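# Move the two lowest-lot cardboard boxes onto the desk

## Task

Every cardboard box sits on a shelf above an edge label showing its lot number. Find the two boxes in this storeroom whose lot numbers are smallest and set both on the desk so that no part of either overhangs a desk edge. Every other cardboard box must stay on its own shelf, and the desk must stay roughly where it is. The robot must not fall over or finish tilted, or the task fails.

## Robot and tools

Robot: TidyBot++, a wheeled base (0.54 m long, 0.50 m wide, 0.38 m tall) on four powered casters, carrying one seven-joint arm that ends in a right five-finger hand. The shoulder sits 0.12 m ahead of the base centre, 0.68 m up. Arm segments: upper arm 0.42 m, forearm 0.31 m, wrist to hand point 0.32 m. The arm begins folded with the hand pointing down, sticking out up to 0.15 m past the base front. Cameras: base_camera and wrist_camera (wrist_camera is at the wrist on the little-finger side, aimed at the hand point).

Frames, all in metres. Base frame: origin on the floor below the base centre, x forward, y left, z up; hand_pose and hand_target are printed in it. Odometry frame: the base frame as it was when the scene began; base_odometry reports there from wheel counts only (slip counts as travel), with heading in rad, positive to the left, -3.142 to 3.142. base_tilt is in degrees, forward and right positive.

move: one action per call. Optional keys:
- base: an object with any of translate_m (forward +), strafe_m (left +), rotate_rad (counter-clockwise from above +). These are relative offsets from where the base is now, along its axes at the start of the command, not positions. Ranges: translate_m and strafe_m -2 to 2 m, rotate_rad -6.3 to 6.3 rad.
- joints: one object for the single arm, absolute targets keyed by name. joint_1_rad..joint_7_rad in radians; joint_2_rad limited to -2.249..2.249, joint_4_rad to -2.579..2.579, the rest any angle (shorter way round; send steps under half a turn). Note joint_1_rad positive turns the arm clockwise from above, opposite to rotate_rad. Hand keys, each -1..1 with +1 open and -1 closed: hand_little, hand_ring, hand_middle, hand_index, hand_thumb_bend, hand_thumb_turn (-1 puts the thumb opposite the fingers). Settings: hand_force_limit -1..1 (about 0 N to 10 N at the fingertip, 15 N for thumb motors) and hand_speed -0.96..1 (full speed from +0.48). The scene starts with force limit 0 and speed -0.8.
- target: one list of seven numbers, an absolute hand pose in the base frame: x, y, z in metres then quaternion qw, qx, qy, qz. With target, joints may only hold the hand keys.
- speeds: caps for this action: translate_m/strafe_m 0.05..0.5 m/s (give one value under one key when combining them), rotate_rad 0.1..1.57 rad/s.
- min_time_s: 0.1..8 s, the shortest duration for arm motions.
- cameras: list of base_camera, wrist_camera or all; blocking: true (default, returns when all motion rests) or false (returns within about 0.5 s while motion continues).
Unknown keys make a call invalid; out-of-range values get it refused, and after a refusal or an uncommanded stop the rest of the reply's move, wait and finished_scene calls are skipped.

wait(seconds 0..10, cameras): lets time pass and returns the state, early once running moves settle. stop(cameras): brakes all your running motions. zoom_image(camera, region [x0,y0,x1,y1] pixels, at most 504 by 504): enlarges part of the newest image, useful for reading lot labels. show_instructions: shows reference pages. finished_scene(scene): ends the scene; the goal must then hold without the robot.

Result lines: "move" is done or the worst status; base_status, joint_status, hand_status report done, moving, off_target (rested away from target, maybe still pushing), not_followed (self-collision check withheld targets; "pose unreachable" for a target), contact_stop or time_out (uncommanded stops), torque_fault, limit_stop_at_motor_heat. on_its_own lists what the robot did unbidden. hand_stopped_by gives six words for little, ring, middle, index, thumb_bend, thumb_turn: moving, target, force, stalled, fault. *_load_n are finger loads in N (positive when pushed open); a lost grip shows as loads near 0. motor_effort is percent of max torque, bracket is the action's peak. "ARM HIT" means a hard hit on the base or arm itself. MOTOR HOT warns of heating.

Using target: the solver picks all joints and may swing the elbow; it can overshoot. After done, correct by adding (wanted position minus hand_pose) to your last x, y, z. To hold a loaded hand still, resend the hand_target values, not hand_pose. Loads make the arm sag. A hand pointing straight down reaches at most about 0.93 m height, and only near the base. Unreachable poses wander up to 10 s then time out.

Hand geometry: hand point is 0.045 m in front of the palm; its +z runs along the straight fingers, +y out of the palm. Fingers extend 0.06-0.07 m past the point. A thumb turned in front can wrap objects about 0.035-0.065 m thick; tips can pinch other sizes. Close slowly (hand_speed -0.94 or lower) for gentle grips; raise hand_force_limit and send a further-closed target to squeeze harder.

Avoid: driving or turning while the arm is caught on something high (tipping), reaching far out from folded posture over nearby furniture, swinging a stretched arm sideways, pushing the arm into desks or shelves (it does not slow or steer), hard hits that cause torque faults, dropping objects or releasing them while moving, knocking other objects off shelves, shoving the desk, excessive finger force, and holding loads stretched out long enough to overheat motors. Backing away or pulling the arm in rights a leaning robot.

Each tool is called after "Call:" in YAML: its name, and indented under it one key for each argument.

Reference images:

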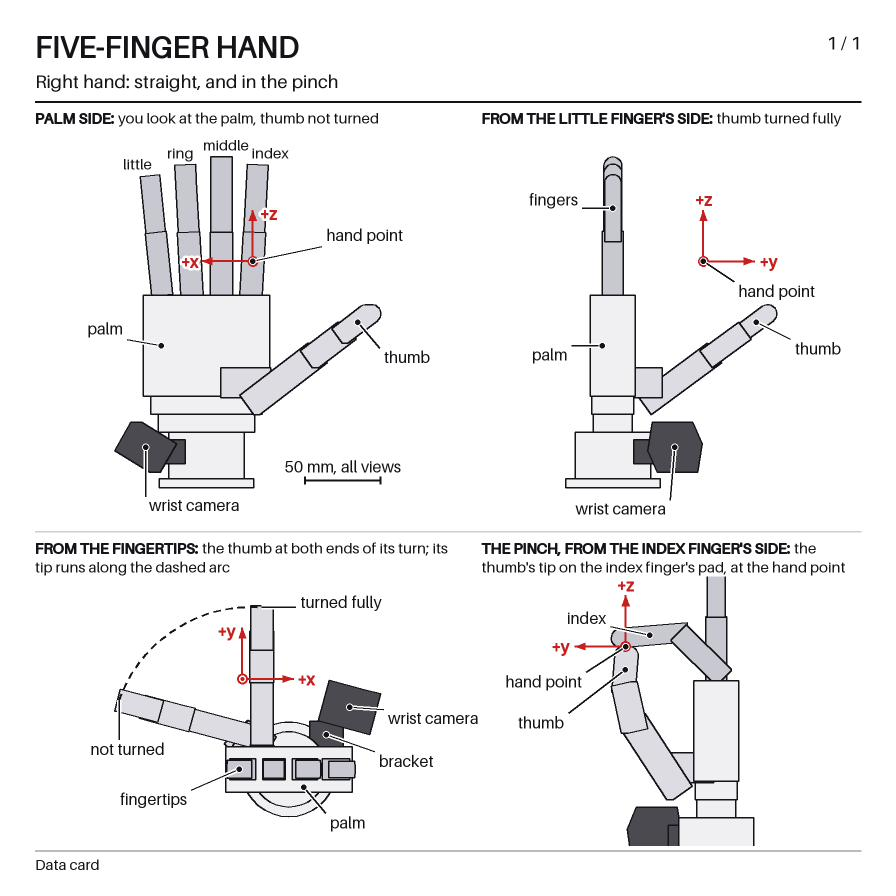

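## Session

Call:
move:
  joints: {"joint_1_rad":0,"joint_2_rad":-1.2,"joint_3_rad":3.142,"joint_4_rad":-2.03,"joint_5_rad":0,"joint_6_rad":-0.203,"joint_7_rad":-1.776}
  cameras: ["all"]

Scene clock: 3.43 s.
move: done
base_odometry: x=+0.000 y=+0.000 heading=+0.000
base_tilt: forward=+0.1 right=-0.1
base_status: not commanded
joint_positions: joint_1_rad=+0.013 joint_2_rad=-1.185 joint_3_rad=+3.157 joint_4_rad=-2.045 joint_5_rad=-0.022 joint_6_rad=-0.241 joint_7_rad=+4.447 hand_little=+1.000 hand_ring=+1.000 hand_middle=+1.000 hand_index=+1.000 hand_thumb_turn=+1.000 hand_thumb_bend=+1.000 hand_force_limit=+0.000 hand_speed=-0.800
joint_status: all done
hand_stopped_by: target,target,target,target,target,target
little_load_n: 0.0
ring_load_n: 0.0
middle_load_n: 0.0
index_load_n: 0.0
thumb_bend_load_n: 0.0
thumb_turn_load_n: -0.5
motor_effort: joint_1_rad=+0(1) joint_2_rad=+14(17) joint_3_rad=+1(2) joint_4_rad=+14(17) joint_5_rad=-1(3) joint_6_rad=+8(10) joint_7_rad=+0(2)
hand_pose: x=+0.2752 y=-0.0556 z=+1.1489 quat_wxyz=(+0.119, -0.517, +0.083, -0.844) (m; base frame)
hand_target: x=+0.2572 y=-0.0515 z=+1.1750 quat_wxyz=(+0.089, -0.491, +0.051, -0.865) (m; base frame)
hand_status: not commanded
pictures: base_camera, wrist_camera
Images, in order (width x height): base_camera 644x364, wrist_camera 504x504.

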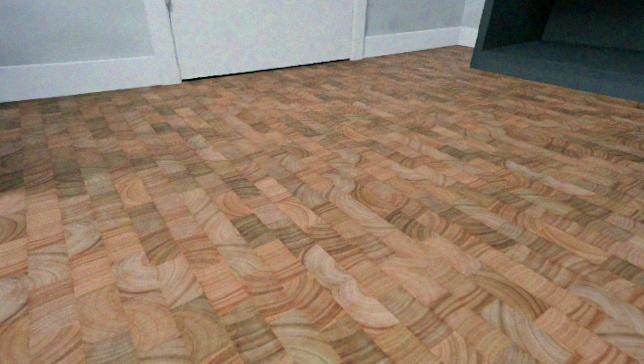

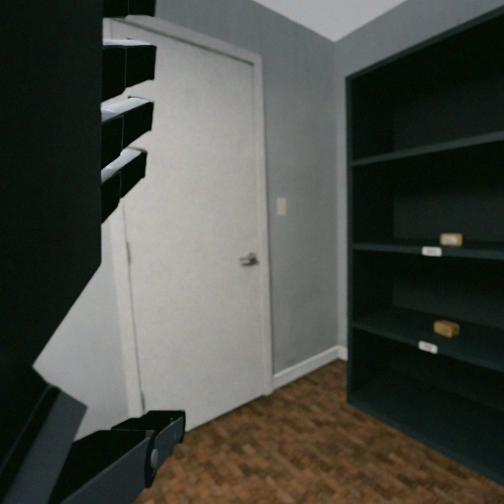

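Call:
move:
  joints: {"joint_1_rad":0.85}
  cameras: ["wrist_camera"]

Call:
move:
  joints: {"joint_1_rad":1.7}
  cameras: ["wrist_camera"]

Call:
move:
  joints: {"joint_1_rad":2.55}
  cameras: ["wrist_camera"]

Call:
move:
  joints: {"joint_1_rad":3.4}
  cameras: ["wrist_camera"]

Call:
move:
  joints: {"joint_1_rad":4.25}
  cameras: ["wrist_camera"]

Call:
move:
  joints: {"joint_1_rad":5.1}
  cameras: ["wrist_camera"]

Scene clock: 12.83 s.
move: done
base_odometry: x=+0.000 y=+0.000 heading=+0.000
base_tilt: forward=+0.1 right=-0.1
base_status: not commanded
joint_positions: joint_1_rad=+0.840 joint_2_rad=-1.185 joint_3_rad=+3.157 joint_4_rad=-2.045 joint_5_rad=-0.022 joint_6_rad=-0.241 joint_7_rad=+4.450 hand_little=+1.000 hand_ring=+1.000 hand_middle=+1.000 hand_index=+1.000 hand_thumb_turn=+1.000 hand_thumb_bend=+1.000 hand_force_limit=+0.000 hand_speed=-0.800
joint_status: all done
hand_stopped_by: target,target,target,target,target,target
little_load_n: 0.0
ring_load_n: 0.0
middle_load_n: 0.0
index_load_n: 0.0
thumb_bend_load_n: 0.0
thumb_turn_load_n: 0.0
motor_effort: joint_1_rad=+0(1) joint_2_rad=+14(15) joint_3_rad=+1(1) joint_4_rad=+14(14) joint_5_rad=-1(1) joint_6_rad=+8(8) joint_7_rad=+0(1)
hand_pose: x=+0.1837 y=-0.1527 z=+1.1490 quat_wxyz=(-0.231, -0.440, +0.283, -0.820) (m; base frame)
hand_target: x=+0.1715 y=-0.1378 z=+1.1750 quat_wxyz=(-0.275, -0.427, +0.249, -0.825) (m; base frame)
hand_status: not commanded
pictures: wrist_camera
Images, in order (width x height): wrist_camera 504x504.

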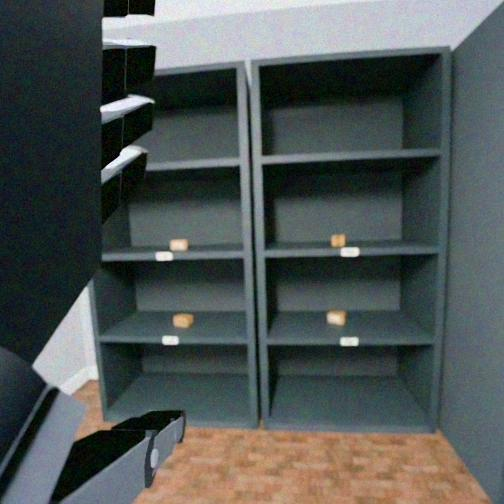

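Scene clock: 14.97 s.
move: done
base_odometry: x=+0.000 y=+0.000 heading=+0.000
base_tilt: forward=+0.1 right=-0.1
base_status: not commanded
joint_positions: joint_1_rad=+1.690 joint_2_rad=-1.185 joint_3_rad=+3.157 joint_4_rad=-2.045 joint_5_rad=-0.022 joint_6_rad=-0.241 joint_7_rad=+4.450 hand_little=+1.000 hand_ring=+1.000 hand_middle=+1.000 hand_index=+1.000 hand_thumb_turn=+1.000 hand_thumb_bend=+1.000 hand_force_limit=+0.000 hand_speed=-0.800
joint_status: all done
hand_stopped_by: target,target,target,target,target,target
little_load_n: 0.0
ring_load_n: -0.5
middle_load_n: 0.0
index_load_n: 0.0
thumb_bend_load_n: 0.0
thumb_turn_load_n: 0.0
motor_effort: joint_1_rad=+0(1) joint_2_rad=+14(15) joint_3_rad=+1(1) joint_4_rad=+13(14) joint_5_rad=-1(1) joint_6_rad=+8(8) joint_7_rad=+1(2)
hand_pose: x=+0.0470 y=-0.1494 z=+1.1490 quat_wxyz=(-0.549, -0.284, +0.440, -0.652) (m; base frame)
hand_target: x=+0.0501 y=-0.1304 z=+1.1750 quat_wxyz=(-0.591, -0.286, +0.403, -0.638) (m; base frame)
hand_status: not commanded
pictures: wrist_camera
Images, in order (width x height): wrist_camera 504x504.

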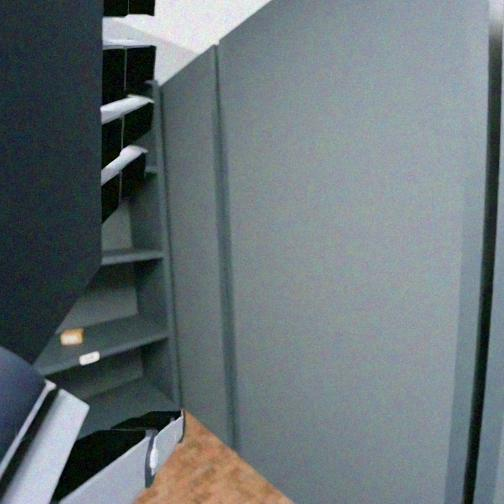

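Scene clock: 17.10 s.
move: done
base_odometry: x=+0.000 y=+0.000 heading=+0.000
base_tilt: forward=+0.2 right=-0.1
base_status: not commanded
joint_positions: joint_1_rad=+2.540 joint_2_rad=-1.185 joint_3_rad=+3.157 joint_4_rad=-2.045 joint_5_rad=-0.022 joint_6_rad=-0.241 joint_7_rad=+4.450 hand_little=+1.000 hand_ring=+1.000 hand_middle=+1.000 hand_index=+1.000 hand_thumb_turn=+1.000 hand_thumb_bend=+1.000 hand_force_limit=+0.000 hand_speed=-0.800
joint_status: all done
hand_stopped_by: target,target,target,target,target,target
little_load_n: 0.0
ring_load_n: 0.0
middle_load_n: 0.0
index_load_n: 0.0
thumb_bend_load_n: 0.0
thumb_turn_load_n: 0.0
motor_effort: joint_1_rad=+0(2) joint_2_rad=+14(15) joint_3_rad=+1(1) joint_4_rad=+14(14) joint_5_rad=-1(1) joint_6_rad=+8(8) joint_7_rad=+1(1)
hand_pose: x=-0.0407 y=-0.0445 z=+1.1490 quat_wxyz=(-0.769, -0.078, +0.518, -0.368) (m; base frame)
hand_target: x=-0.0244 y=-0.0343 z=+1.1750 quat_wxyz=(-0.801, -0.095, +0.485, -0.337) (m; base frame)
hand_status: not commanded
pictures: wrist_camera
Images, in order (width x height): wrist_camera 504x504.

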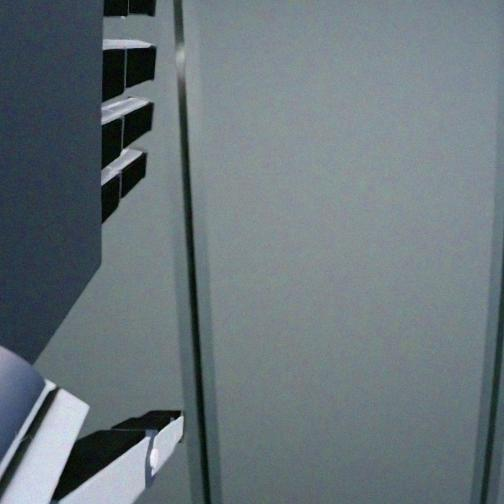

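Scene clock: 19.23 s.
move: done
base_odometry: x=+0.000 y=+0.000 heading=+0.000
base_tilt: forward=+0.2 right=-0.1
base_status: not commanded
joint_positions: joint_1_rad=+3.390 joint_2_rad=-1.185 joint_3_rad=+3.157 joint_4_rad=-2.045 joint_5_rad=-0.022 joint_6_rad=-0.241 joint_7_rad=+4.450 hand_little=+1.000 hand_ring=+1.000 hand_middle=+1.000 hand_index=+1.000 hand_thumb_turn=+1.000 hand_thumb_bend=+1.000 hand_force_limit=+0.000 hand_speed=-0.800
joint_status: all done
hand_stopped_by: target,target,target,target,target,target
little_load_n: 0.0
ring_load_n: 0.0
middle_load_n: 0.0
index_load_n: 0.0
thumb_bend_load_n: 0.0
thumb_turn_load_n: 0.0
motor_effort: joint_1_rad=+0(1) joint_2_rad=+14(15) joint_3_rad=+1(1) joint_4_rad=+13(14) joint_5_rad=-1(1) joint_6_rad=+8(8) joint_7_rad=+1(2)
hand_pose: x=-0.0199 y=+0.0906 z=+1.1490 quat_wxyz=(-0.852, +0.143, +0.503, -0.018) (m; base frame)
hand_target: x=-0.0014 y=+0.0851 z=+1.1750 quat_wxyz=(-0.869, +0.114, +0.481, +0.023) (m; base frame)
hand_status: not commanded
pictures: wrist_camera
Images, in order (width x height): wrist_camera 504x504.

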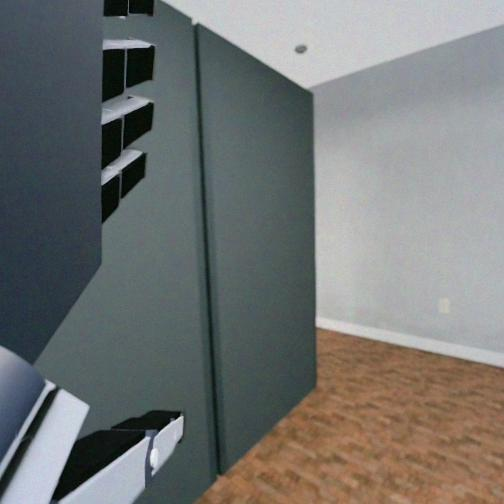

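Scene clock: 21.37 s.
move: done
base_odometry: x=+0.000 y=+0.000 heading=+0.000
base_tilt: forward=+0.2 right=-0.1
base_status: not commanded
joint_positions: joint_1_rad=+4.240 joint_2_rad=-1.185 joint_3_rad=+3.157 joint_4_rad=-2.045 joint_5_rad=-0.022 joint_6_rad=-0.241 joint_7_rad=+4.450 hand_little=+1.000 hand_ring=+1.000 hand_middle=+1.000 hand_index=+1.000 hand_thumb_turn=+1.000 hand_thumb_bend=+1.000 hand_force_limit=+0.000 hand_speed=-0.800
joint_status: all done
hand_stopped_by: target,target,target,target,target,target
little_load_n: 0.0
ring_load_n: 0.0
middle_load_n: 0.0
index_load_n: 0.0
thumb_bend_load_n: 0.0
thumb_turn_load_n: 0.0
motor_effort: joint_1_rad=+0(2) joint_2_rad=+15(15) joint_3_rad=+0(1) joint_4_rad=+13(14) joint_5_rad=-1(1) joint_6_rad=+8(8) joint_7_rad=+0(2)
hand_pose: x=+0.0954 y=+0.1641 z=+1.1490 quat_wxyz=(-0.784, +0.338, +0.400, +0.335) (m; base frame)
hand_target: x=+0.1035 y=+0.1466 z=+1.1750 quat_wxyz=(-0.782, +0.302, +0.391, +0.379) (m; base frame)
hand_status: not commanded
pictures: wrist_camera
Images, in order (width x height): wrist_camera 504x504.

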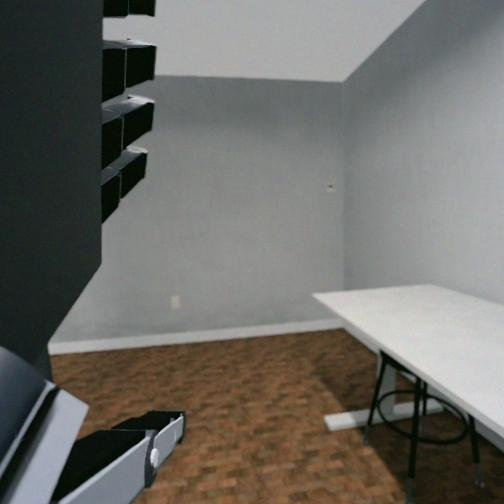

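Scene clock: 23.50 s.
move: done
base_odometry: x=+0.000 y=+0.000 heading=+0.000
base_tilt: forward=+0.2 right=-0.1
base_status: not commanded
joint_positions: joint_1_rad=+5.090 joint_2_rad=-1.185 joint_3_rad=+3.157 joint_4_rad=-2.045 joint_5_rad=-0.022 joint_6_rad=-0.241 joint_7_rad=+4.450 hand_little=+1.000 hand_ring=+1.000 hand_middle=+1.000 hand_index=+1.000 hand_thumb_turn=+1.000 hand_thumb_bend=+1.000 hand_force_limit=+0.000 hand_speed=-0.800
joint_status: all done
hand_stopped_by: target,target,target,target,target,target
little_load_n: 0.0
ring_load_n: 0.5
middle_load_n: 0.0
index_load_n: 0.0
thumb_bend_load_n: 0.0
thumb_turn_load_n: 0.0
motor_effort: joint_1_rad=+0(1) joint_2_rad=+15(15) joint_3_rad=+1(1) joint_4_rad=+14(14) joint_5_rad=-1(1) joint_6_rad=+7(8) joint_7_rad=+0(2)
hand_pose: x=+0.2267 y=+0.1260 z=+1.1490 quat_wxyz=(-0.576, +0.472, +0.225, +0.628) (m; base frame)
hand_target: x=+0.2189 y=+0.1084 z=+1.1750 quat_wxyz=(-0.556, +0.436, +0.232, +0.668) (m; base frame)
hand_status: not commanded
pictures: wrist_camera
Images, in order (width x height): wrist_camera 504x504.

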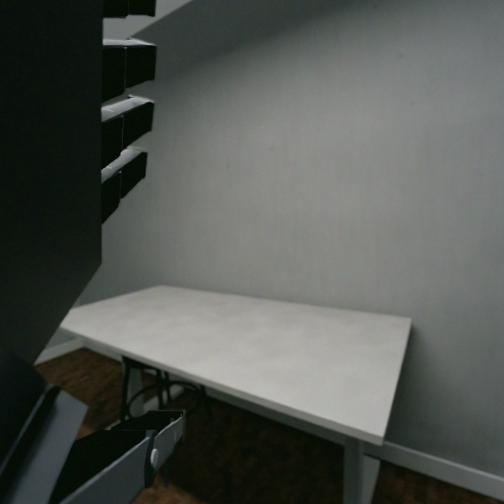

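Call:
move:
  base: {"rotate_rad": -0.92}
  joints: {"joint_1_rad":6.283,"joint_2_rad":0.3,"joint_4_rad":-2.5,"joint_6_rad":1.65}
  cameras: ["all"]

Scene clock: 50.33 s.
move: done
base_odometry: x=+0.000 y=+0.000 heading=-0.920
base_tilt: forward=+0.2 right=-0.1
base_status: done
joint_positions: joint_1_rad=+6.272 joint_2_rad=+0.277 joint_3_rad=+3.149 joint_4_rad=-2.482 joint_5_rad=-0.022 joint_6_rad=+1.610 joint_7_rad=+4.450 hand_little=+1.000 hand_ring=+1.000 hand_middle=+1.000 hand_index=+1.000 hand_thumb_turn=+1.000 hand_thumb_bend=+1.000 hand_force_limit=+0.000 hand_speed=-0.800
joint_status: all done
hand_stopped_by: target,target,target,target,target,target
little_load_n: 0.0
ring_load_n: 0.0
middle_load_n: 0.0
index_load_n: 0.0
thumb_bend_load_n: 0.0
thumb_turn_load_n: 0.0
motor_effort: joint_1_rad=+0(2) joint_2_rad=-17(18) joint_3_rad=+0(2) joint_4_rad=+9(16) joint_5_rad=-1(1) joint_6_rad=+8(9) joint_7_rad=+1(2)
hand_pose: x=+0.6630 y=-0.0532 z=+0.8851 quat_wxyz=(-0.105, +0.538, -0.078, +0.833) (m; base frame)
hand_target: x=+0.6600 y=-0.0514 z=+0.8804 quat_wxyz=(-0.086, +0.541, -0.056, +0.835) (m; base frame)
hand_status: not commanded
pictures: base_camera, wrist_camera
Images, in order (width x height): base_camera 644x364, wrist_camera 504x504.

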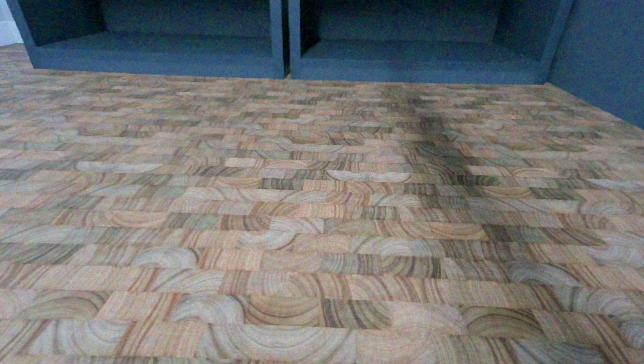

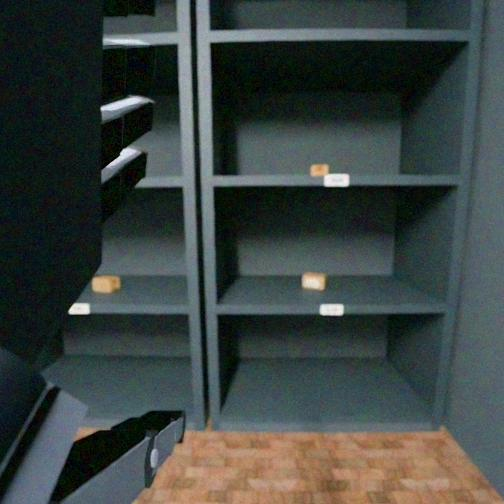

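Call:
zoom_image:
  camera: "base_camera"
  region: [444, 40, 644, 180]

Call:
zoom_image:
  camera: "base_camera"
  region: [0, 20, 300, 120]

Scaled by 2.520.

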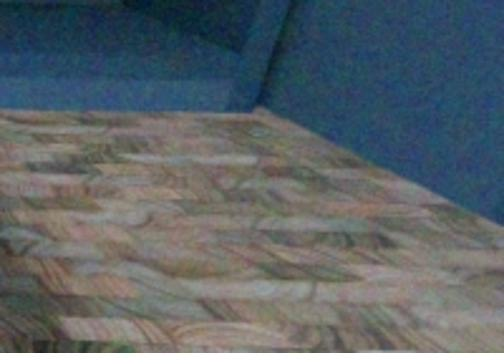

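Scaled by 1.680.

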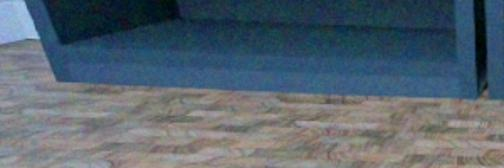

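Call:
zoom_image:
  camera: "wrist_camera"
  region: [180, 0, 504, 324]

Call:
zoom_image:
  camera: "wrist_camera"
  region: [180, 180, 504, 504]

Scaled by 1.556 from the camera's 504x504 image, which has a finer 720x720 frame.

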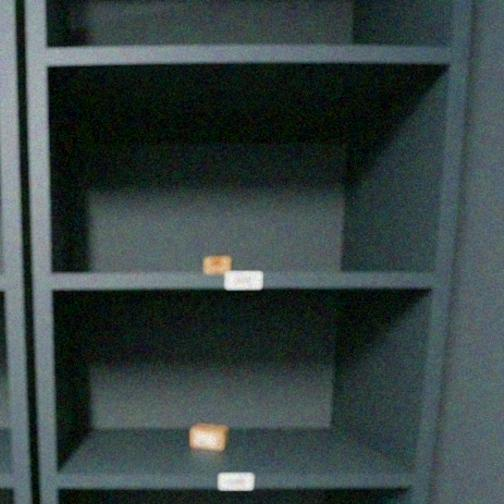

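Scaled by 1.556 from the camera's 504x504 image, which has a finer 720x720 frame.

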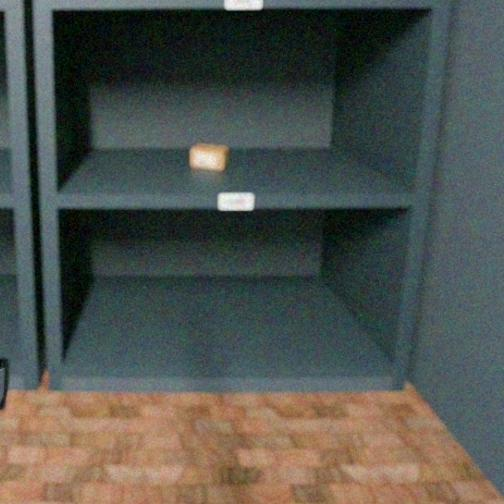

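Call:
move:
  base: {"translate_m": 0.6, "strafe_m": -0.15}
  cameras: ["all"]

Call:
zoom_image:
  camera: "wrist_camera"
  region: [200, 60, 400, 260]

Call:
zoom_image:
  camera: "wrist_camera"
  region: [200, 300, 400, 500]

Scene clock: 94.07 s.
move: done
base_odometry: x=+0.244 y=-0.568 heading=-0.920
base_tilt: forward=+0.2 right=-0.1
base_status: done
joint_positions: joint_1_rad=+6.273 joint_2_rad=+0.283 joint_3_rad=+3.149 joint_4_rad=-2.487 joint_5_rad=-0.022 joint_6_rad=+1.616 joint_7_rad=+4.450 hand_little=+1.000 hand_ring=+1.000 hand_middle=+1.000 hand_index=+1.000 hand_thumb_turn=+1.000 hand_thumb_bend=+1.000 hand_force_limit=+0.000 hand_speed=-0.800
joint_status: not commanded
hand_stopped_by: target,target,target,target,target,target
little_load_n: 0.0
ring_load_n: 0.0
middle_load_n: 0.0
index_load_n: 0.0
thumb_bend_load_n: 0.0
thumb_turn_load_n: 0.5
motor_effort: joint_1_rad=+0(1) joint_2_rad=-16(18) joint_3_rad=+0(0) joint_4_rad=+9(10) joint_5_rad=-1(1) joint_6_rad=+8(8) joint_7_rad=+0(1)
hand_pose: x=+0.6627 y=-0.0538 z=+0.8818 quat_wxyz=(-0.104, +0.540, -0.078, +0.832) (m; base frame)
hand_target: x=+0.6600 y=-0.0514 z=+0.8804 quat_wxyz=(-0.086, +0.541, -0.056, +0.835) (m; base frame)
hand_status: not commanded
pictures: base_camera, wrist_camera
Images, in order (width x height): base_camera 644x364, wrist_camera 504x504.

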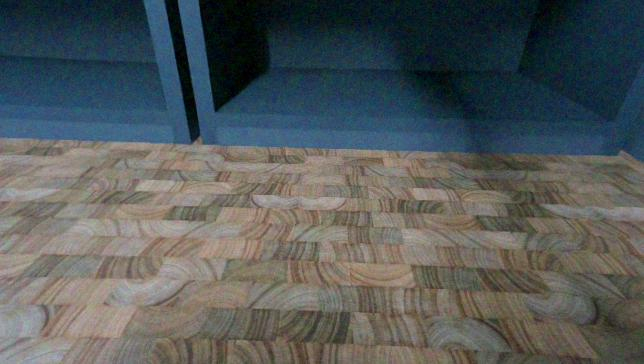

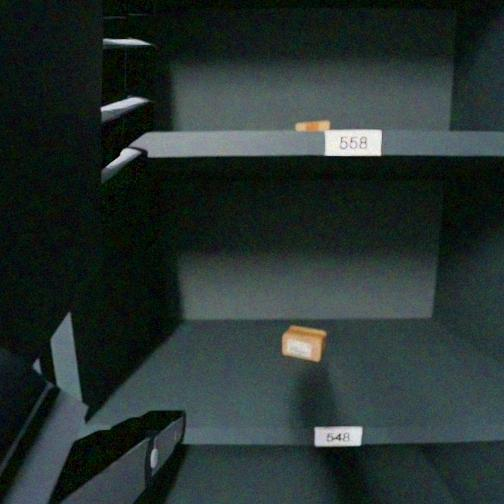

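Scaled by 2.520 from the camera's 504x504 image, which has a finer 720x720 frame.

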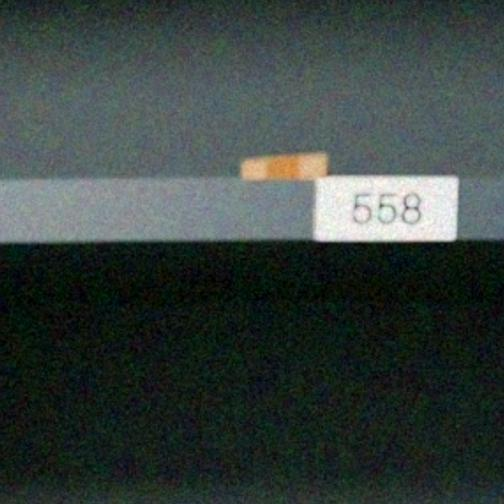

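Scaled by 2.520 from the camera's 504x504 image, which has a finer 720x720 frame.

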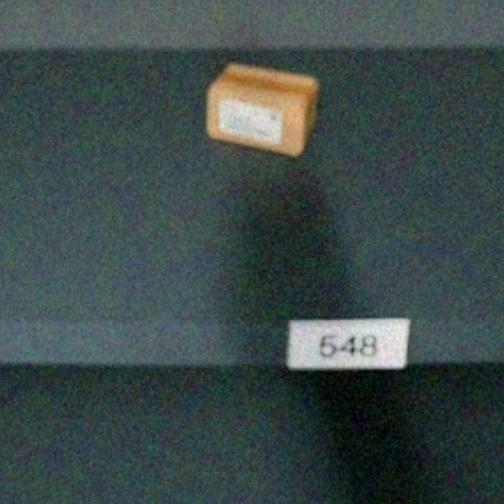

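Call:
move:
  base: {"strafe_m": 0.85}
  cameras: ["all"]

Call:
zoom_image:
  camera: "wrist_camera"
  region: [200, 60, 400, 260]

Call:
zoom_image:
  camera: "wrist_camera"
  region: [200, 300, 400, 500]

Scene clock: 101.70 s.
move: done
base_odometry: x=+0.921 y=-0.054 heading=-0.920
base_tilt: forward=+0.2 right=-0.1
base_status: done
joint_positions: joint_1_rad=+6.279 joint_2_rad=+0.283 joint_3_rad=+3.148 joint_4_rad=-2.487 joint_5_rad=-0.022 joint_6_rad=+1.616 joint_7_rad=+4.450 hand_little=+1.000 hand_ring=+1.000 hand_middle=+1.000 hand_index=+1.000 hand_thumb_turn=+1.000 hand_thumb_bend=+1.000 hand_force_limit=+0.000 hand_speed=-0.800
joint_status: not commanded
hand_stopped_by: target,target,target,target,target,target
little_load_n: 0.0
ring_load_n: 0.0
middle_load_n: 0.0
index_load_n: 0.0
thumb_bend_load_n: 0.0
thumb_turn_load_n: 0.0
motor_effort: joint_1_rad=+0(2) joint_2_rad=-16(18) joint_3_rad=+0(1) joint_4_rad=+8(9) joint_5_rad=-1(2) joint_6_rad=+8(9) joint_7_rad=+0(1)
hand_pose: x=+0.6623 y=-0.0568 z=+0.8819 quat_wxyz=(-0.102, +0.539, -0.080, +0.832) (m; base frame)
hand_target: x=+0.6600 y=-0.0514 z=+0.8804 quat_wxyz=(-0.086, +0.541, -0.056, +0.835) (m; base frame)
hand_status: not commanded
pictures: base_camera, wrist_camera
Images, in order (width x height): base_camera 644x364, wrist_camera 504x504.

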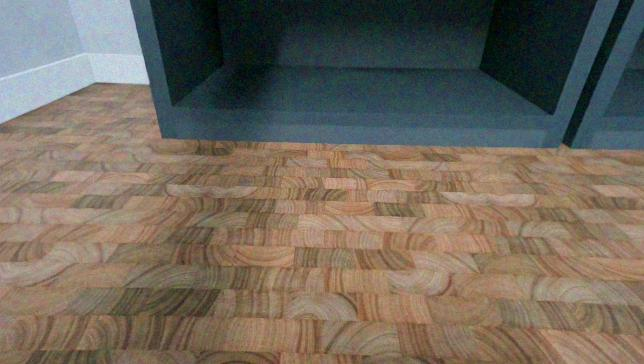

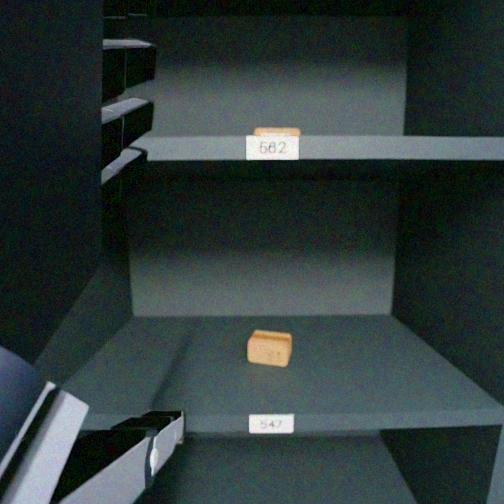

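Scaled by 2.520 from the camera's 504x504 image, which has a finer 720x720 frame.

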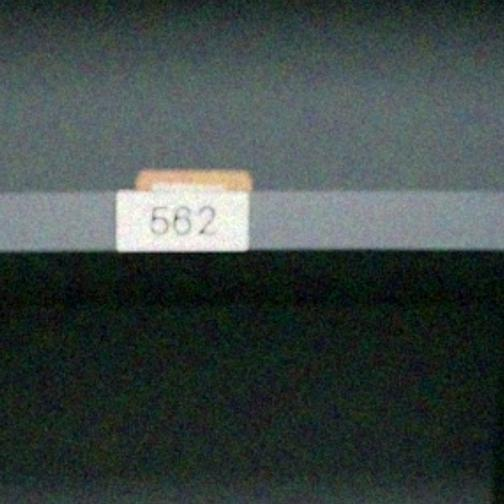

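Scaled by 2.520 from the camera's 504x504 image, which has a finer 720x720 frame.

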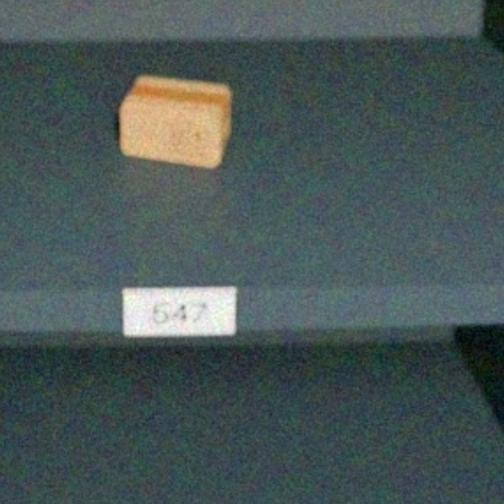

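Call:
move:
  base: {"strafe_m": -0.7, "translate_m": -0.6}
  joints: {"joint_2_rad":-1.2,"joint_4_rad":-2.03,"joint_6_rad":-0.62}
  cameras: []

Call:
move:
  base: {"rotate_rad": 1.571}
  cameras: ["all"]

Scene clock: 131.70 s.
move: done
base_odometry: x=+0.000 y=+0.000 heading=-0.920
base_tilt: forward=+0.1 right=-0.1
base_status: done
joint_positions: joint_1_rad=+6.279 joint_2_rad=-1.184 joint_3_rad=+3.148 joint_4_rad=-2.051 joint_5_rad=-0.022 joint_6_rad=-0.572 joint_7_rad=+4.450 hand_little=+1.000 hand_ring=+1.000 hand_middle=+1.000 hand_index=+1.000 hand_thumb_turn=+1.000 hand_thumb_bend=+1.000 hand_force_limit=+0.000 hand_speed=-0.800
joint_status: all done
hand_stopped_by: target,target,target,target,target,target
little_load_n: 0.0
ring_load_n: 0.0
middle_load_n: 0.0
index_load_n: 0.0
thumb_bend_load_n: 0.0
thumb_turn_load_n: 0.0
motor_effort: joint_1_rad=+0(1) joint_2_rad=+14(19) joint_3_rad=+1(1) joint_4_rad=+13(18) joint_5_rad=-1(1) joint_6_rad=+8(10) joint_7_rad=+0(1)
hand_pose: x=+0.2950 y=-0.0460 z=+1.0404 quat_wxyz=(-0.112, +0.653, -0.089, +0.744) (m; base frame)
hand_target: x=+0.2837 y=-0.0514 z=+1.0431 quat_wxyz=(-0.077, +0.660, -0.068, +0.745) (m; base frame)
hand_status: not commanded
pictures: none
No camera images: "cameras" was empty.

Scene clock: 134.07 s.
move: done
base_odometry: x=+0.000 y=+0.000 heading=+0.650
base_tilt: forward=+0.1 right=-0.1
base_status: done
joint_positions: joint_1_rad=+6.280 joint_2_rad=-1.184 joint_3_rad=+3.148 joint_4_rad=-2.051 joint_5_rad=-0.022 joint_6_rad=-0.574 joint_7_rad=+4.450 hand_little=+1.000 hand_ring=+1.000 hand_middle=+1.000 hand_index=+1.000 hand_thumb_turn=+1.000 hand_thumb_bend=+1.000 hand_force_limit=+0.000 hand_speed=-0.800
joint_status: not commanded
hand_stopped_by: target,target,target,target,target,target
little_load_n: 0.0
ring_load_n: 0.0
middle_load_n: 0.0
index_load_n: 0.0
thumb_bend_load_n: 0.0
thumb_turn_load_n: 0.0
motor_effort: joint_1_rad=+0(1) joint_2_rad=+14(15) joint_3_rad=+0(1) joint_4_rad=+14(15) joint_5_rad=-1(1) joint_6_rad=+8(9) joint_7_rad=+0(1)
hand_pose: x=+0.2949 y=-0.0461 z=+1.0399 quat_wxyz=(-0.111, +0.653, -0.090, +0.743) (m; base frame)
hand_target: x=+0.2837 y=-0.0514 z=+1.0431 quat_wxyz=(-0.077, +0.660, -0.068, +0.745) (m; base frame)
hand_status: not commanded
pictures: base_camera, wrist_camera
Images, in order (width x height): base_camera 644x364, wrist_camera 504x504.

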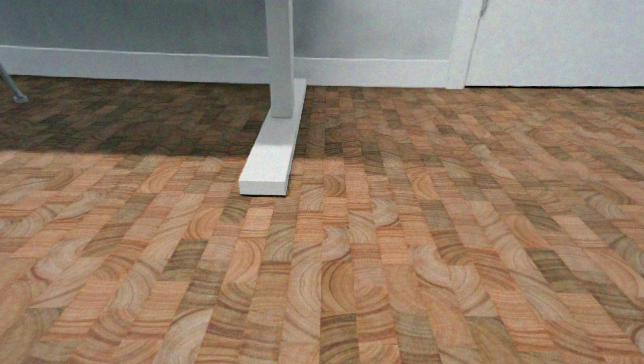

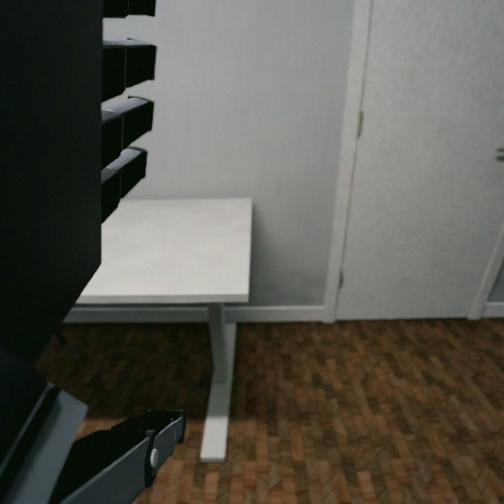

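Call:
move:
  base: {"strafe_m": 1.9}
  cameras: ["base_camera"]

Call:
move:
  joints: {"joint_1_rad":4.9,"joint_6_rad":-0.25}
  cameras: ["wrist_camera"]

Scene clock: 143.10 s.
move: done
base_odometry: x=-1.150 y=+1.513 heading=+0.651
base_tilt: forward=+0.1 right=-0.1
base_status: done
joint_positions: joint_1_rad=+6.282 joint_2_rad=-1.184 joint_3_rad=+3.147 joint_4_rad=-2.051 joint_5_rad=-0.022 joint_6_rad=-0.574 joint_7_rad=+4.450 hand_little=+1.000 hand_ring=+1.000 hand_middle=+1.000 hand_index=+1.000 hand_thumb_turn=+1.000 hand_thumb_bend=+1.000 hand_force_limit=+0.000 hand_speed=-0.800
joint_status: not commanded
hand_stopped_by: target,target,target,target,target,target
little_load_n: -0.5
ring_load_n: 0.0
middle_load_n: 0.0
index_load_n: 0.0
thumb_bend_load_n: 0.0
thumb_turn_load_n: 0.0
motor_effort: joint_1_rad=+0(2) joint_2_rad=+14(14) joint_3_rad=+1(2) joint_4_rad=+13(15) joint_5_rad=-1(2) joint_6_rad=+9(9) joint_7_rad=+0(1)
hand_pose: x=+0.2948 y=-0.0459 z=+1.0399 quat_wxyz=(-0.110, +0.653, -0.090, +0.744) (m; base frame)
hand_target: x=+0.2837 y=-0.0514 z=+1.0431 quat_wxyz=(-0.077, +0.660, -0.068, +0.745) (m; base frame)
hand_status: not commanded
pictures: base_camera
Images, in order (width x height): base_camera 644x364.

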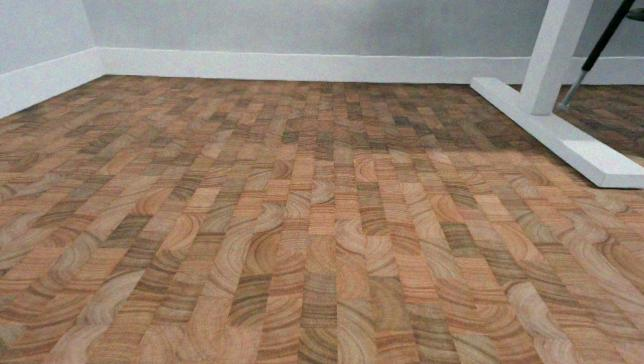

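Scene clock: 145.73 s.
move: done
base_odometry: x=-1.150 y=+1.513 heading=+0.651
base_tilt: forward=+0.1 right=-0.1
base_status: not commanded
joint_positions: joint_1_rad=+4.911 joint_2_rad=-1.184 joint_3_rad=+3.147 joint_4_rad=-2.051 joint_5_rad=-0.022 joint_6_rad=-0.290 joint_7_rad=+4.450 hand_little=+1.000 hand_ring=+1.000 hand_middle=+1.000 hand_index=+1.000 hand_thumb_turn=+1.000 hand_thumb_bend=+1.000 hand_force_limit=+0.000 hand_speed=-0.800
joint_status: all done
hand_stopped_by: target,target,target,target,target,target
little_load_n: 0.0
ring_load_n: 0.0
middle_load_n: 0.0
index_load_n: 0.0
thumb_bend_load_n: 0.0
thumb_turn_load_n: 0.0
motor_effort: joint_1_rad=+0(1) joint_2_rad=+14(15) joint_3_rad=+1(1) joint_4_rad=+13(15) joint_5_rad=+0(1) joint_6_rad=+8(10) joint_7_rad=+1(1)
hand_pose: x=+0.1985 y=+0.1509 z=+1.1313 quat_wxyz=(-0.618, +0.467, +0.283, +0.565) (m; base frame)
hand_target: x=+0.1964 y=+0.1317 z=+1.1608 quat_wxyz=(-0.612, +0.428, +0.285, +0.601) (m; base frame)
hand_status: not commanded
pictures: wrist_camera
Images, in order (width x height): wrist_camera 504x504.

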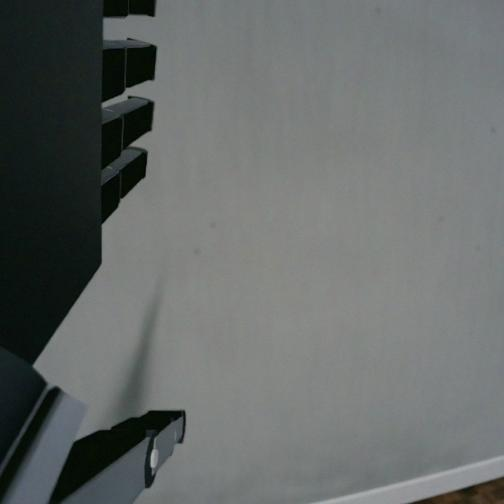

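Call:
move:
  joints: {"joint_1_rad":3.3}
  cameras: ["wrist_camera"]

Scene clock: 154.20 s.
move: done
base_odometry: x=-1.150 y=+1.513 heading=+0.651
base_tilt: forward=+0.2 right=-0.1
base_status: not commanded
joint_positions: joint_1_rad=+3.311 joint_2_rad=-1.184 joint_3_rad=+3.147 joint_4_rad=-2.051 joint_5_rad=-0.022 joint_6_rad=-0.288 joint_7_rad=+4.450 hand_little=+1.000 hand_ring=+1.000 hand_middle=+1.000 hand_index=+1.000 hand_thumb_turn=+1.000 hand_thumb_bend=+1.000 hand_force_limit=+0.000 hand_speed=-0.800
joint_status: all done
hand_stopped_by: target,target,target,target,target,target
little_load_n: 0.0
ring_load_n: 0.0
middle_load_n: 0.0
index_load_n: 0.0
thumb_bend_load_n: 0.0
thumb_turn_load_n: 0.0
motor_effort: joint_1_rad=+0(1) joint_2_rad=+14(15) joint_3_rad=+1(1) joint_4_rad=+13(14) joint_5_rad=-1(1) joint_6_rad=+8(8) joint_7_rad=+0(1)
hand_pose: x=-0.0340 y=+0.0750 z=+1.1317 quat_wxyz=(-0.836, +0.122, +0.532, -0.050) (m; base frame)
hand_target: x=-0.0149 y=+0.0735 z=+1.1608 quat_wxyz=(-0.857, +0.093, +0.506, -0.020) (m; base frame)
hand_status: not commanded
pictures: wrist_camera
Images, in order (width x height): wrist_camera 504x504.

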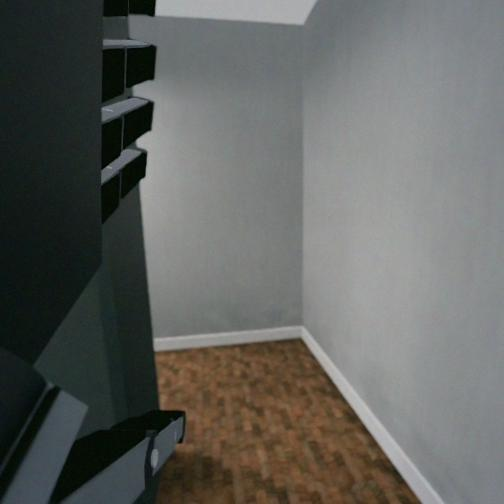

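Call:
move:
  base: {"strafe_m": 0.38}
  cameras: ["wrist_camera"]

Call:
move:
  base: {"translate_m": -1.2}
  speeds: {"translate_m": 0.35}
  cameras: ["all"]

Scene clock: 180.27 s.
move: done
base_odometry: x=-1.380 y=+1.815 heading=+0.652
base_tilt: forward=+0.2 right=-0.1
base_status: done
joint_positions: joint_1_rad=+3.300 joint_2_rad=-1.184 joint_3_rad=+3.146 joint_4_rad=-2.051 joint_5_rad=-0.022 joint_6_rad=-0.288 joint_7_rad=+4.450 hand_little=+1.000 hand_ring=+1.000 hand_middle=+1.000 hand_index=+1.000 hand_thumb_turn=+1.000 hand_thumb_bend=+1.000 hand_force_limit=+0.000 hand_speed=-0.800
joint_status: not commanded
hand_stopped_by: target,target,target,target,target,target
little_load_n: 0.0
ring_load_n: 0.0
middle_load_n: 0.0
index_load_n: 0.0
thumb_bend_load_n: 0.0
thumb_turn_load_n: -0.5
motor_effort: joint_1_rad=+0(2) joint_2_rad=+14(15) joint_3_rad=+1(2) joint_4_rad=+13(14) joint_5_rad=-1(1) joint_6_rad=+8(8) joint_7_rad=+1(2)
hand_pose: x=-0.0347 y=+0.0734 z=+1.1319 quat_wxyz=(-0.836, +0.119, +0.532, -0.054) (m; base frame)
hand_target: x=-0.0149 y=+0.0735 z=+1.1608 quat_wxyz=(-0.857, +0.093, +0.506, -0.020) (m; base frame)
hand_status: not commanded
pictures: wrist_camera
Images, in order (width x height): wrist_camera 504x504.

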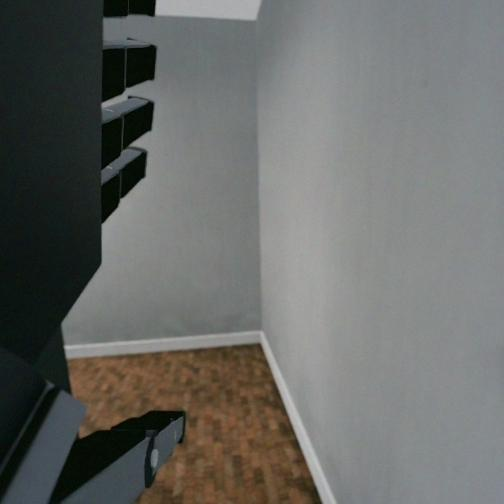

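Scene clock: 184.63 s.
move: done
base_odometry: x=-2.334 y=+1.087 heading=+0.652
base_tilt: forward=+0.2 right=-0.1
base_status: done
joint_positions: joint_1_rad=+3.300 joint_2_rad=-1.187 joint_3_rad=+3.146 joint_4_rad=-2.047 joint_5_rad=-0.022 joint_6_rad=-0.285 joint_7_rad=+4.450 hand_little=+1.000 hand_ring=+1.000 hand_middle=+1.000 hand_index=+1.000 hand_thumb_turn=+1.000 hand_thumb_bend=+1.000 hand_force_limit=+0.000 hand_speed=-0.800
joint_status: not commanded
hand_stopped_by: target,target,target,target,target,target
little_load_n: 0.0
ring_load_n: 0.0
middle_load_n: 0.0
index_load_n: 0.0
thumb_bend_load_n: 0.0
thumb_turn_load_n: 0.0
motor_effort: joint_1_rad=+0(1) joint_2_rad=+14(17) joint_3_rad=+1(1) joint_4_rad=+13(15) joint_5_rad=-1(1) joint_6_rad=+8(9) joint_7_rad=+0(1)
hand_pose: x=-0.0323 y=+0.0730 z=+1.1350 quat_wxyz=(-0.839, +0.119, +0.529, -0.054) (m; base frame)
hand_target: x=-0.0149 y=+0.0735 z=+1.1608 quat_wxyz=(-0.857, +0.093, +0.506, -0.020) (m; base frame)
hand_status: not commanded
pictures: base_camera, wrist_camera
Images, in order (width x height): base_camera 644x364, wrist_camera 504x504.

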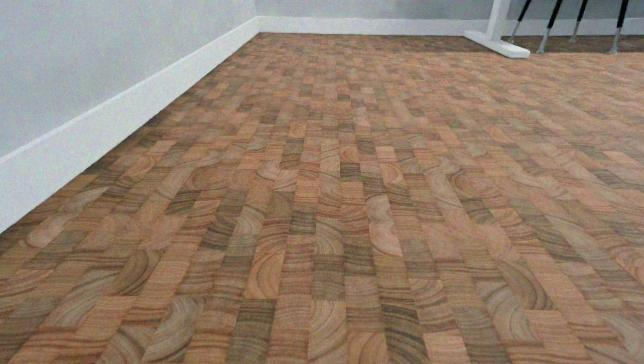

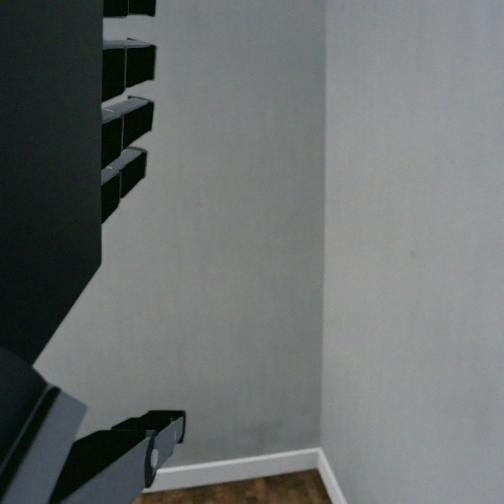

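Call:
move:
  base: {"translate_m": -0.64}
  speeds: {"translate_m": 0.3}
  joints: {"joint_1_rad":5.9}
  cameras: ["all"]

Scene clock: 200.37 s.
move: done
base_odometry: x=-2.843 y=+0.699 heading=+0.652
base_tilt: forward=+0.1 right=-0.1
base_status: done
joint_positions: joint_1_rad=+5.889 joint_2_rad=-1.189 joint_3_rad=+3.146 joint_4_rad=-2.046 joint_5_rad=-0.022 joint_6_rad=-0.285 joint_7_rad=+4.450 hand_little=+1.000 hand_ring=+1.000 hand_middle=+1.000 hand_index=+1.000 hand_thumb_turn=+1.000 hand_thumb_bend=+1.000 hand_force_limit=+0.000 hand_speed=-0.800
joint_status: all done
hand_stopped_by: target,target,target,target,target,target
little_load_n: 0.0
ring_load_n: 0.0
middle_load_n: 0.0
index_load_n: 0.0
thumb_bend_load_n: 0.0
thumb_turn_load_n: 0.0
motor_effort: joint_1_rad=+0(2) joint_2_rad=+14(17) joint_3_rad=+1(2) joint_4_rad=+13(14) joint_5_rad=-1(1) joint_6_rad=+8(8) joint_7_rad=+0(2)
hand_pose: x=+0.2846 y=+0.0167 z=+1.1365 quat_wxyz=(-0.281, +0.539, +0.030, +0.793) (m; base frame)
hand_target: x=+0.2717 y=+0.0060 z=+1.1608 quat_wxyz=(-0.249, +0.512, +0.045, +0.821) (m; base frame)
hand_status: not commanded
pictures: base_camera, wrist_camera
Images, in order (width x height): base_camera 644x364, wrist_camera 504x504.

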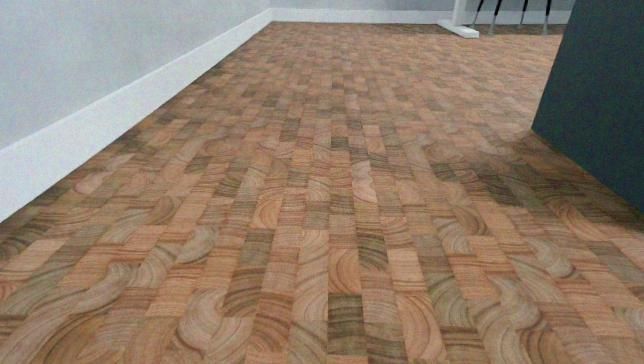

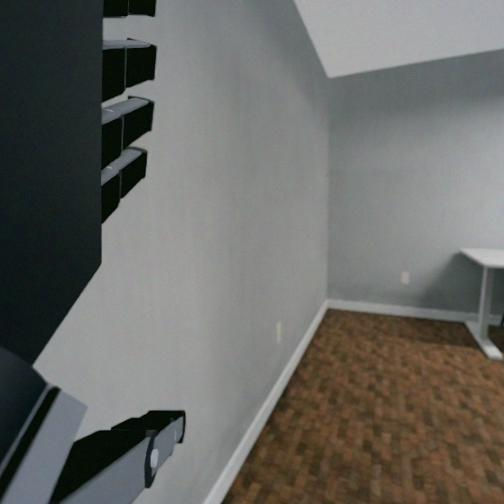

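Call:
move:
  base: {"strafe_m": -1.0}
  speeds: {"strafe_m": 0.4}
  joints: {"joint_1_rad":6.283,"joint_6_rad":-0.6}
  cameras: ["all"]

Call:
zoom_image:
  camera: "wrist_camera"
  region: [180, 100, 380, 300]

Call:
zoom_image:
  camera: "wrist_camera"
  region: [200, 340, 340, 480]

Scene clock: 213.57 s.
move: done
base_odometry: x=-2.237 y=-0.097 heading=+0.651
base_tilt: forward=+0.1 right=-0.1
base_status: done
joint_positions: joint_1_rad=+6.275 joint_2_rad=-1.189 joint_3_rad=+3.146 joint_4_rad=-2.046 joint_5_rad=-0.022 joint_6_rad=-0.554 joint_7_rad=+4.450 hand_little=+1.000 hand_ring=+1.000 hand_middle=+1.000 hand_index=+1.000 hand_thumb_turn=+1.000 hand_thumb_bend=+1.000 hand_force_limit=+0.000 hand_speed=-0.800
joint_status: all done
hand_stopped_by: target,target,target,target,target,target
little_load_n: 0.0
ring_load_n: 0.0
middle_load_n: 0.0
index_load_n: 0.0
thumb_bend_load_n: 0.0
thumb_turn_load_n: 0.0
motor_effort: joint_1_rad=+0(2) joint_2_rad=+14(15) joint_3_rad=+1(2) joint_4_rad=+13(15) joint_5_rad=-1(1) joint_6_rad=+8(9) joint_7_rad=+0(1)
hand_pose: x=+0.2922 y=-0.0445 z=+1.0503 quat_wxyz=(-0.114, +0.642, -0.086, +0.753) (m; base frame)
hand_target: x=+0.2837 y=-0.0514 z=+1.0496 quat_wxyz=(-0.077, +0.652, -0.067, +0.751) (m; base frame)
hand_status: not commanded
pictures: base_camera, wrist_camera
Images, in order (width x height): base_camera 644x364, wrist_camera 504x504.

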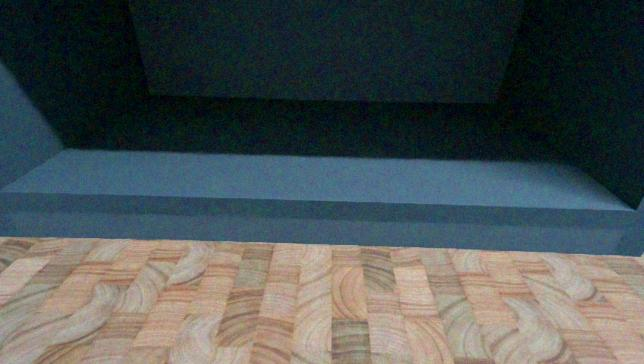

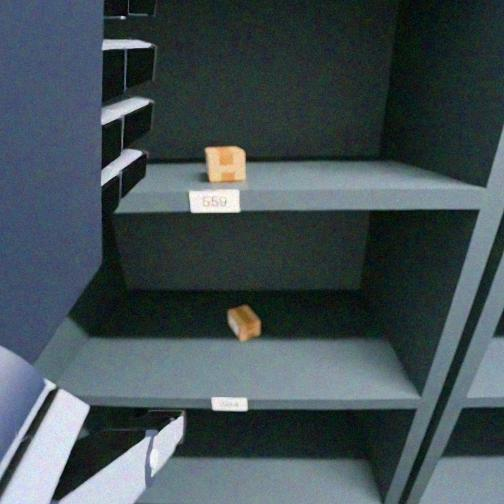

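Scaled by 2.520 from the camera's 504x504 image, which has a finer 720x720 frame.

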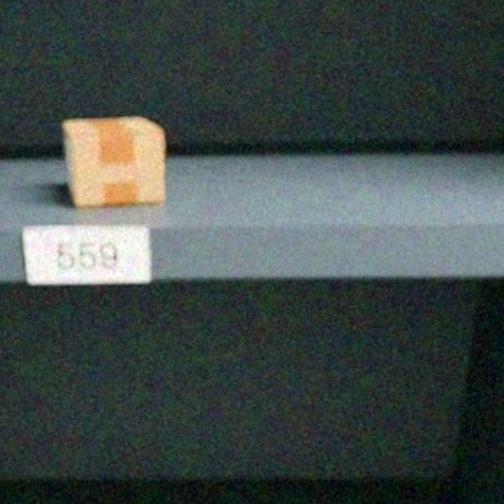

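Scaled by 3.600 from the camera's 504x504 image, which has a finer 720x720 frame.

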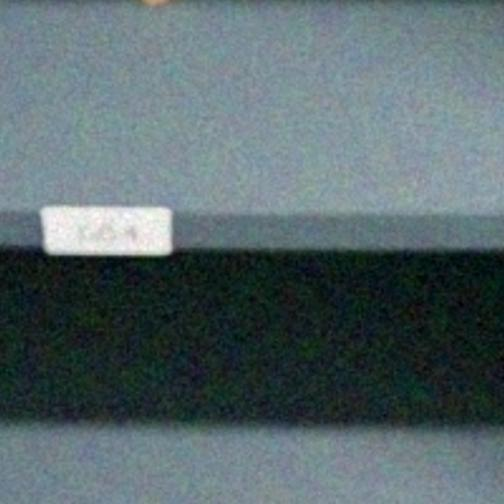

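Call:
zoom_image:
  camera: "wrist_camera"
  region: [205, 385, 255, 425]

Scaled by 10.080 from the camera's 504x504 image, which has a finer 720x720 frame.

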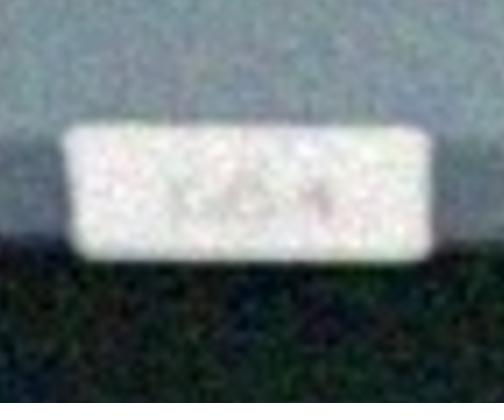

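Call:
move:
  joints: {"joint_2_rad":-1.17,"joint_4_rad":-2.38,"joint_6_rad":-0.95,"joint_7_rad":1.366}
  cameras: ["wrist_camera"]

Scene clock: 242.00 s.
move: done
base_odometry: x=-2.237 y=-0.097 heading=+0.651
base_tilt: forward=+0.1 right=-0.1
base_status: not commanded
joint_positions: joint_1_rad=+6.275 joint_2_rad=-1.189 joint_3_rad=+3.146 joint_4_rad=-2.364 joint_5_rad=-0.022 joint_6_rad=-0.905 joint_7_rad=+1.422 hand_little=+1.000 hand_ring=+1.000 hand_middle=+1.000 hand_index=+1.000 hand_thumb_turn=+1.000 hand_thumb_bend=+1.000 hand_force_limit=+0.000 hand_speed=-0.800
joint_status: all done
hand_stopped_by: target,target,target,target,target,target
little_load_n: 0.0
ring_load_n: 0.0
middle_load_n: 0.0
index_load_n: 0.0
thumb_bend_load_n: 0.0
thumb_turn_load_n: 0.0
motor_effort: joint_1_rad=+0(0) joint_2_rad=+12(15) joint_3_rad=+1(1) joint_4_rad=+15(17) joint_5_rad=-1(1) joint_6_rad=+8(10) joint_7_rad=+0(1)
hand_pose: x=+0.3181 y=+0.0620 z=+0.8385 quat_wxyz=(-0.504, -0.064, -0.860, -0.052) (m; base frame)
hand_target: x=+0.3170 y=+0.0540 z=+0.8133 quat_wxyz=(-0.469, -0.090, -0.877, -0.048) (m; base frame)
hand_status: not commanded
pictures: wrist_camera
Images, in order (width x height): wrist_camera 504x504.

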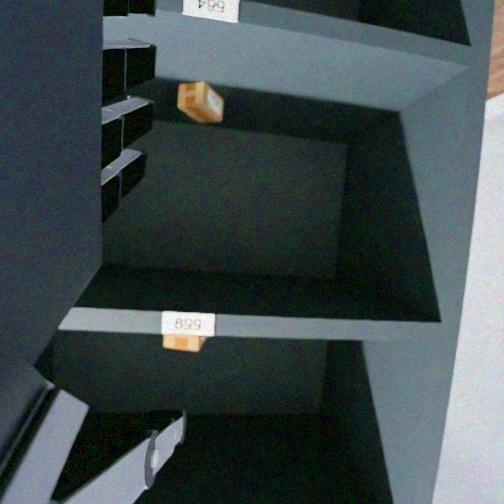

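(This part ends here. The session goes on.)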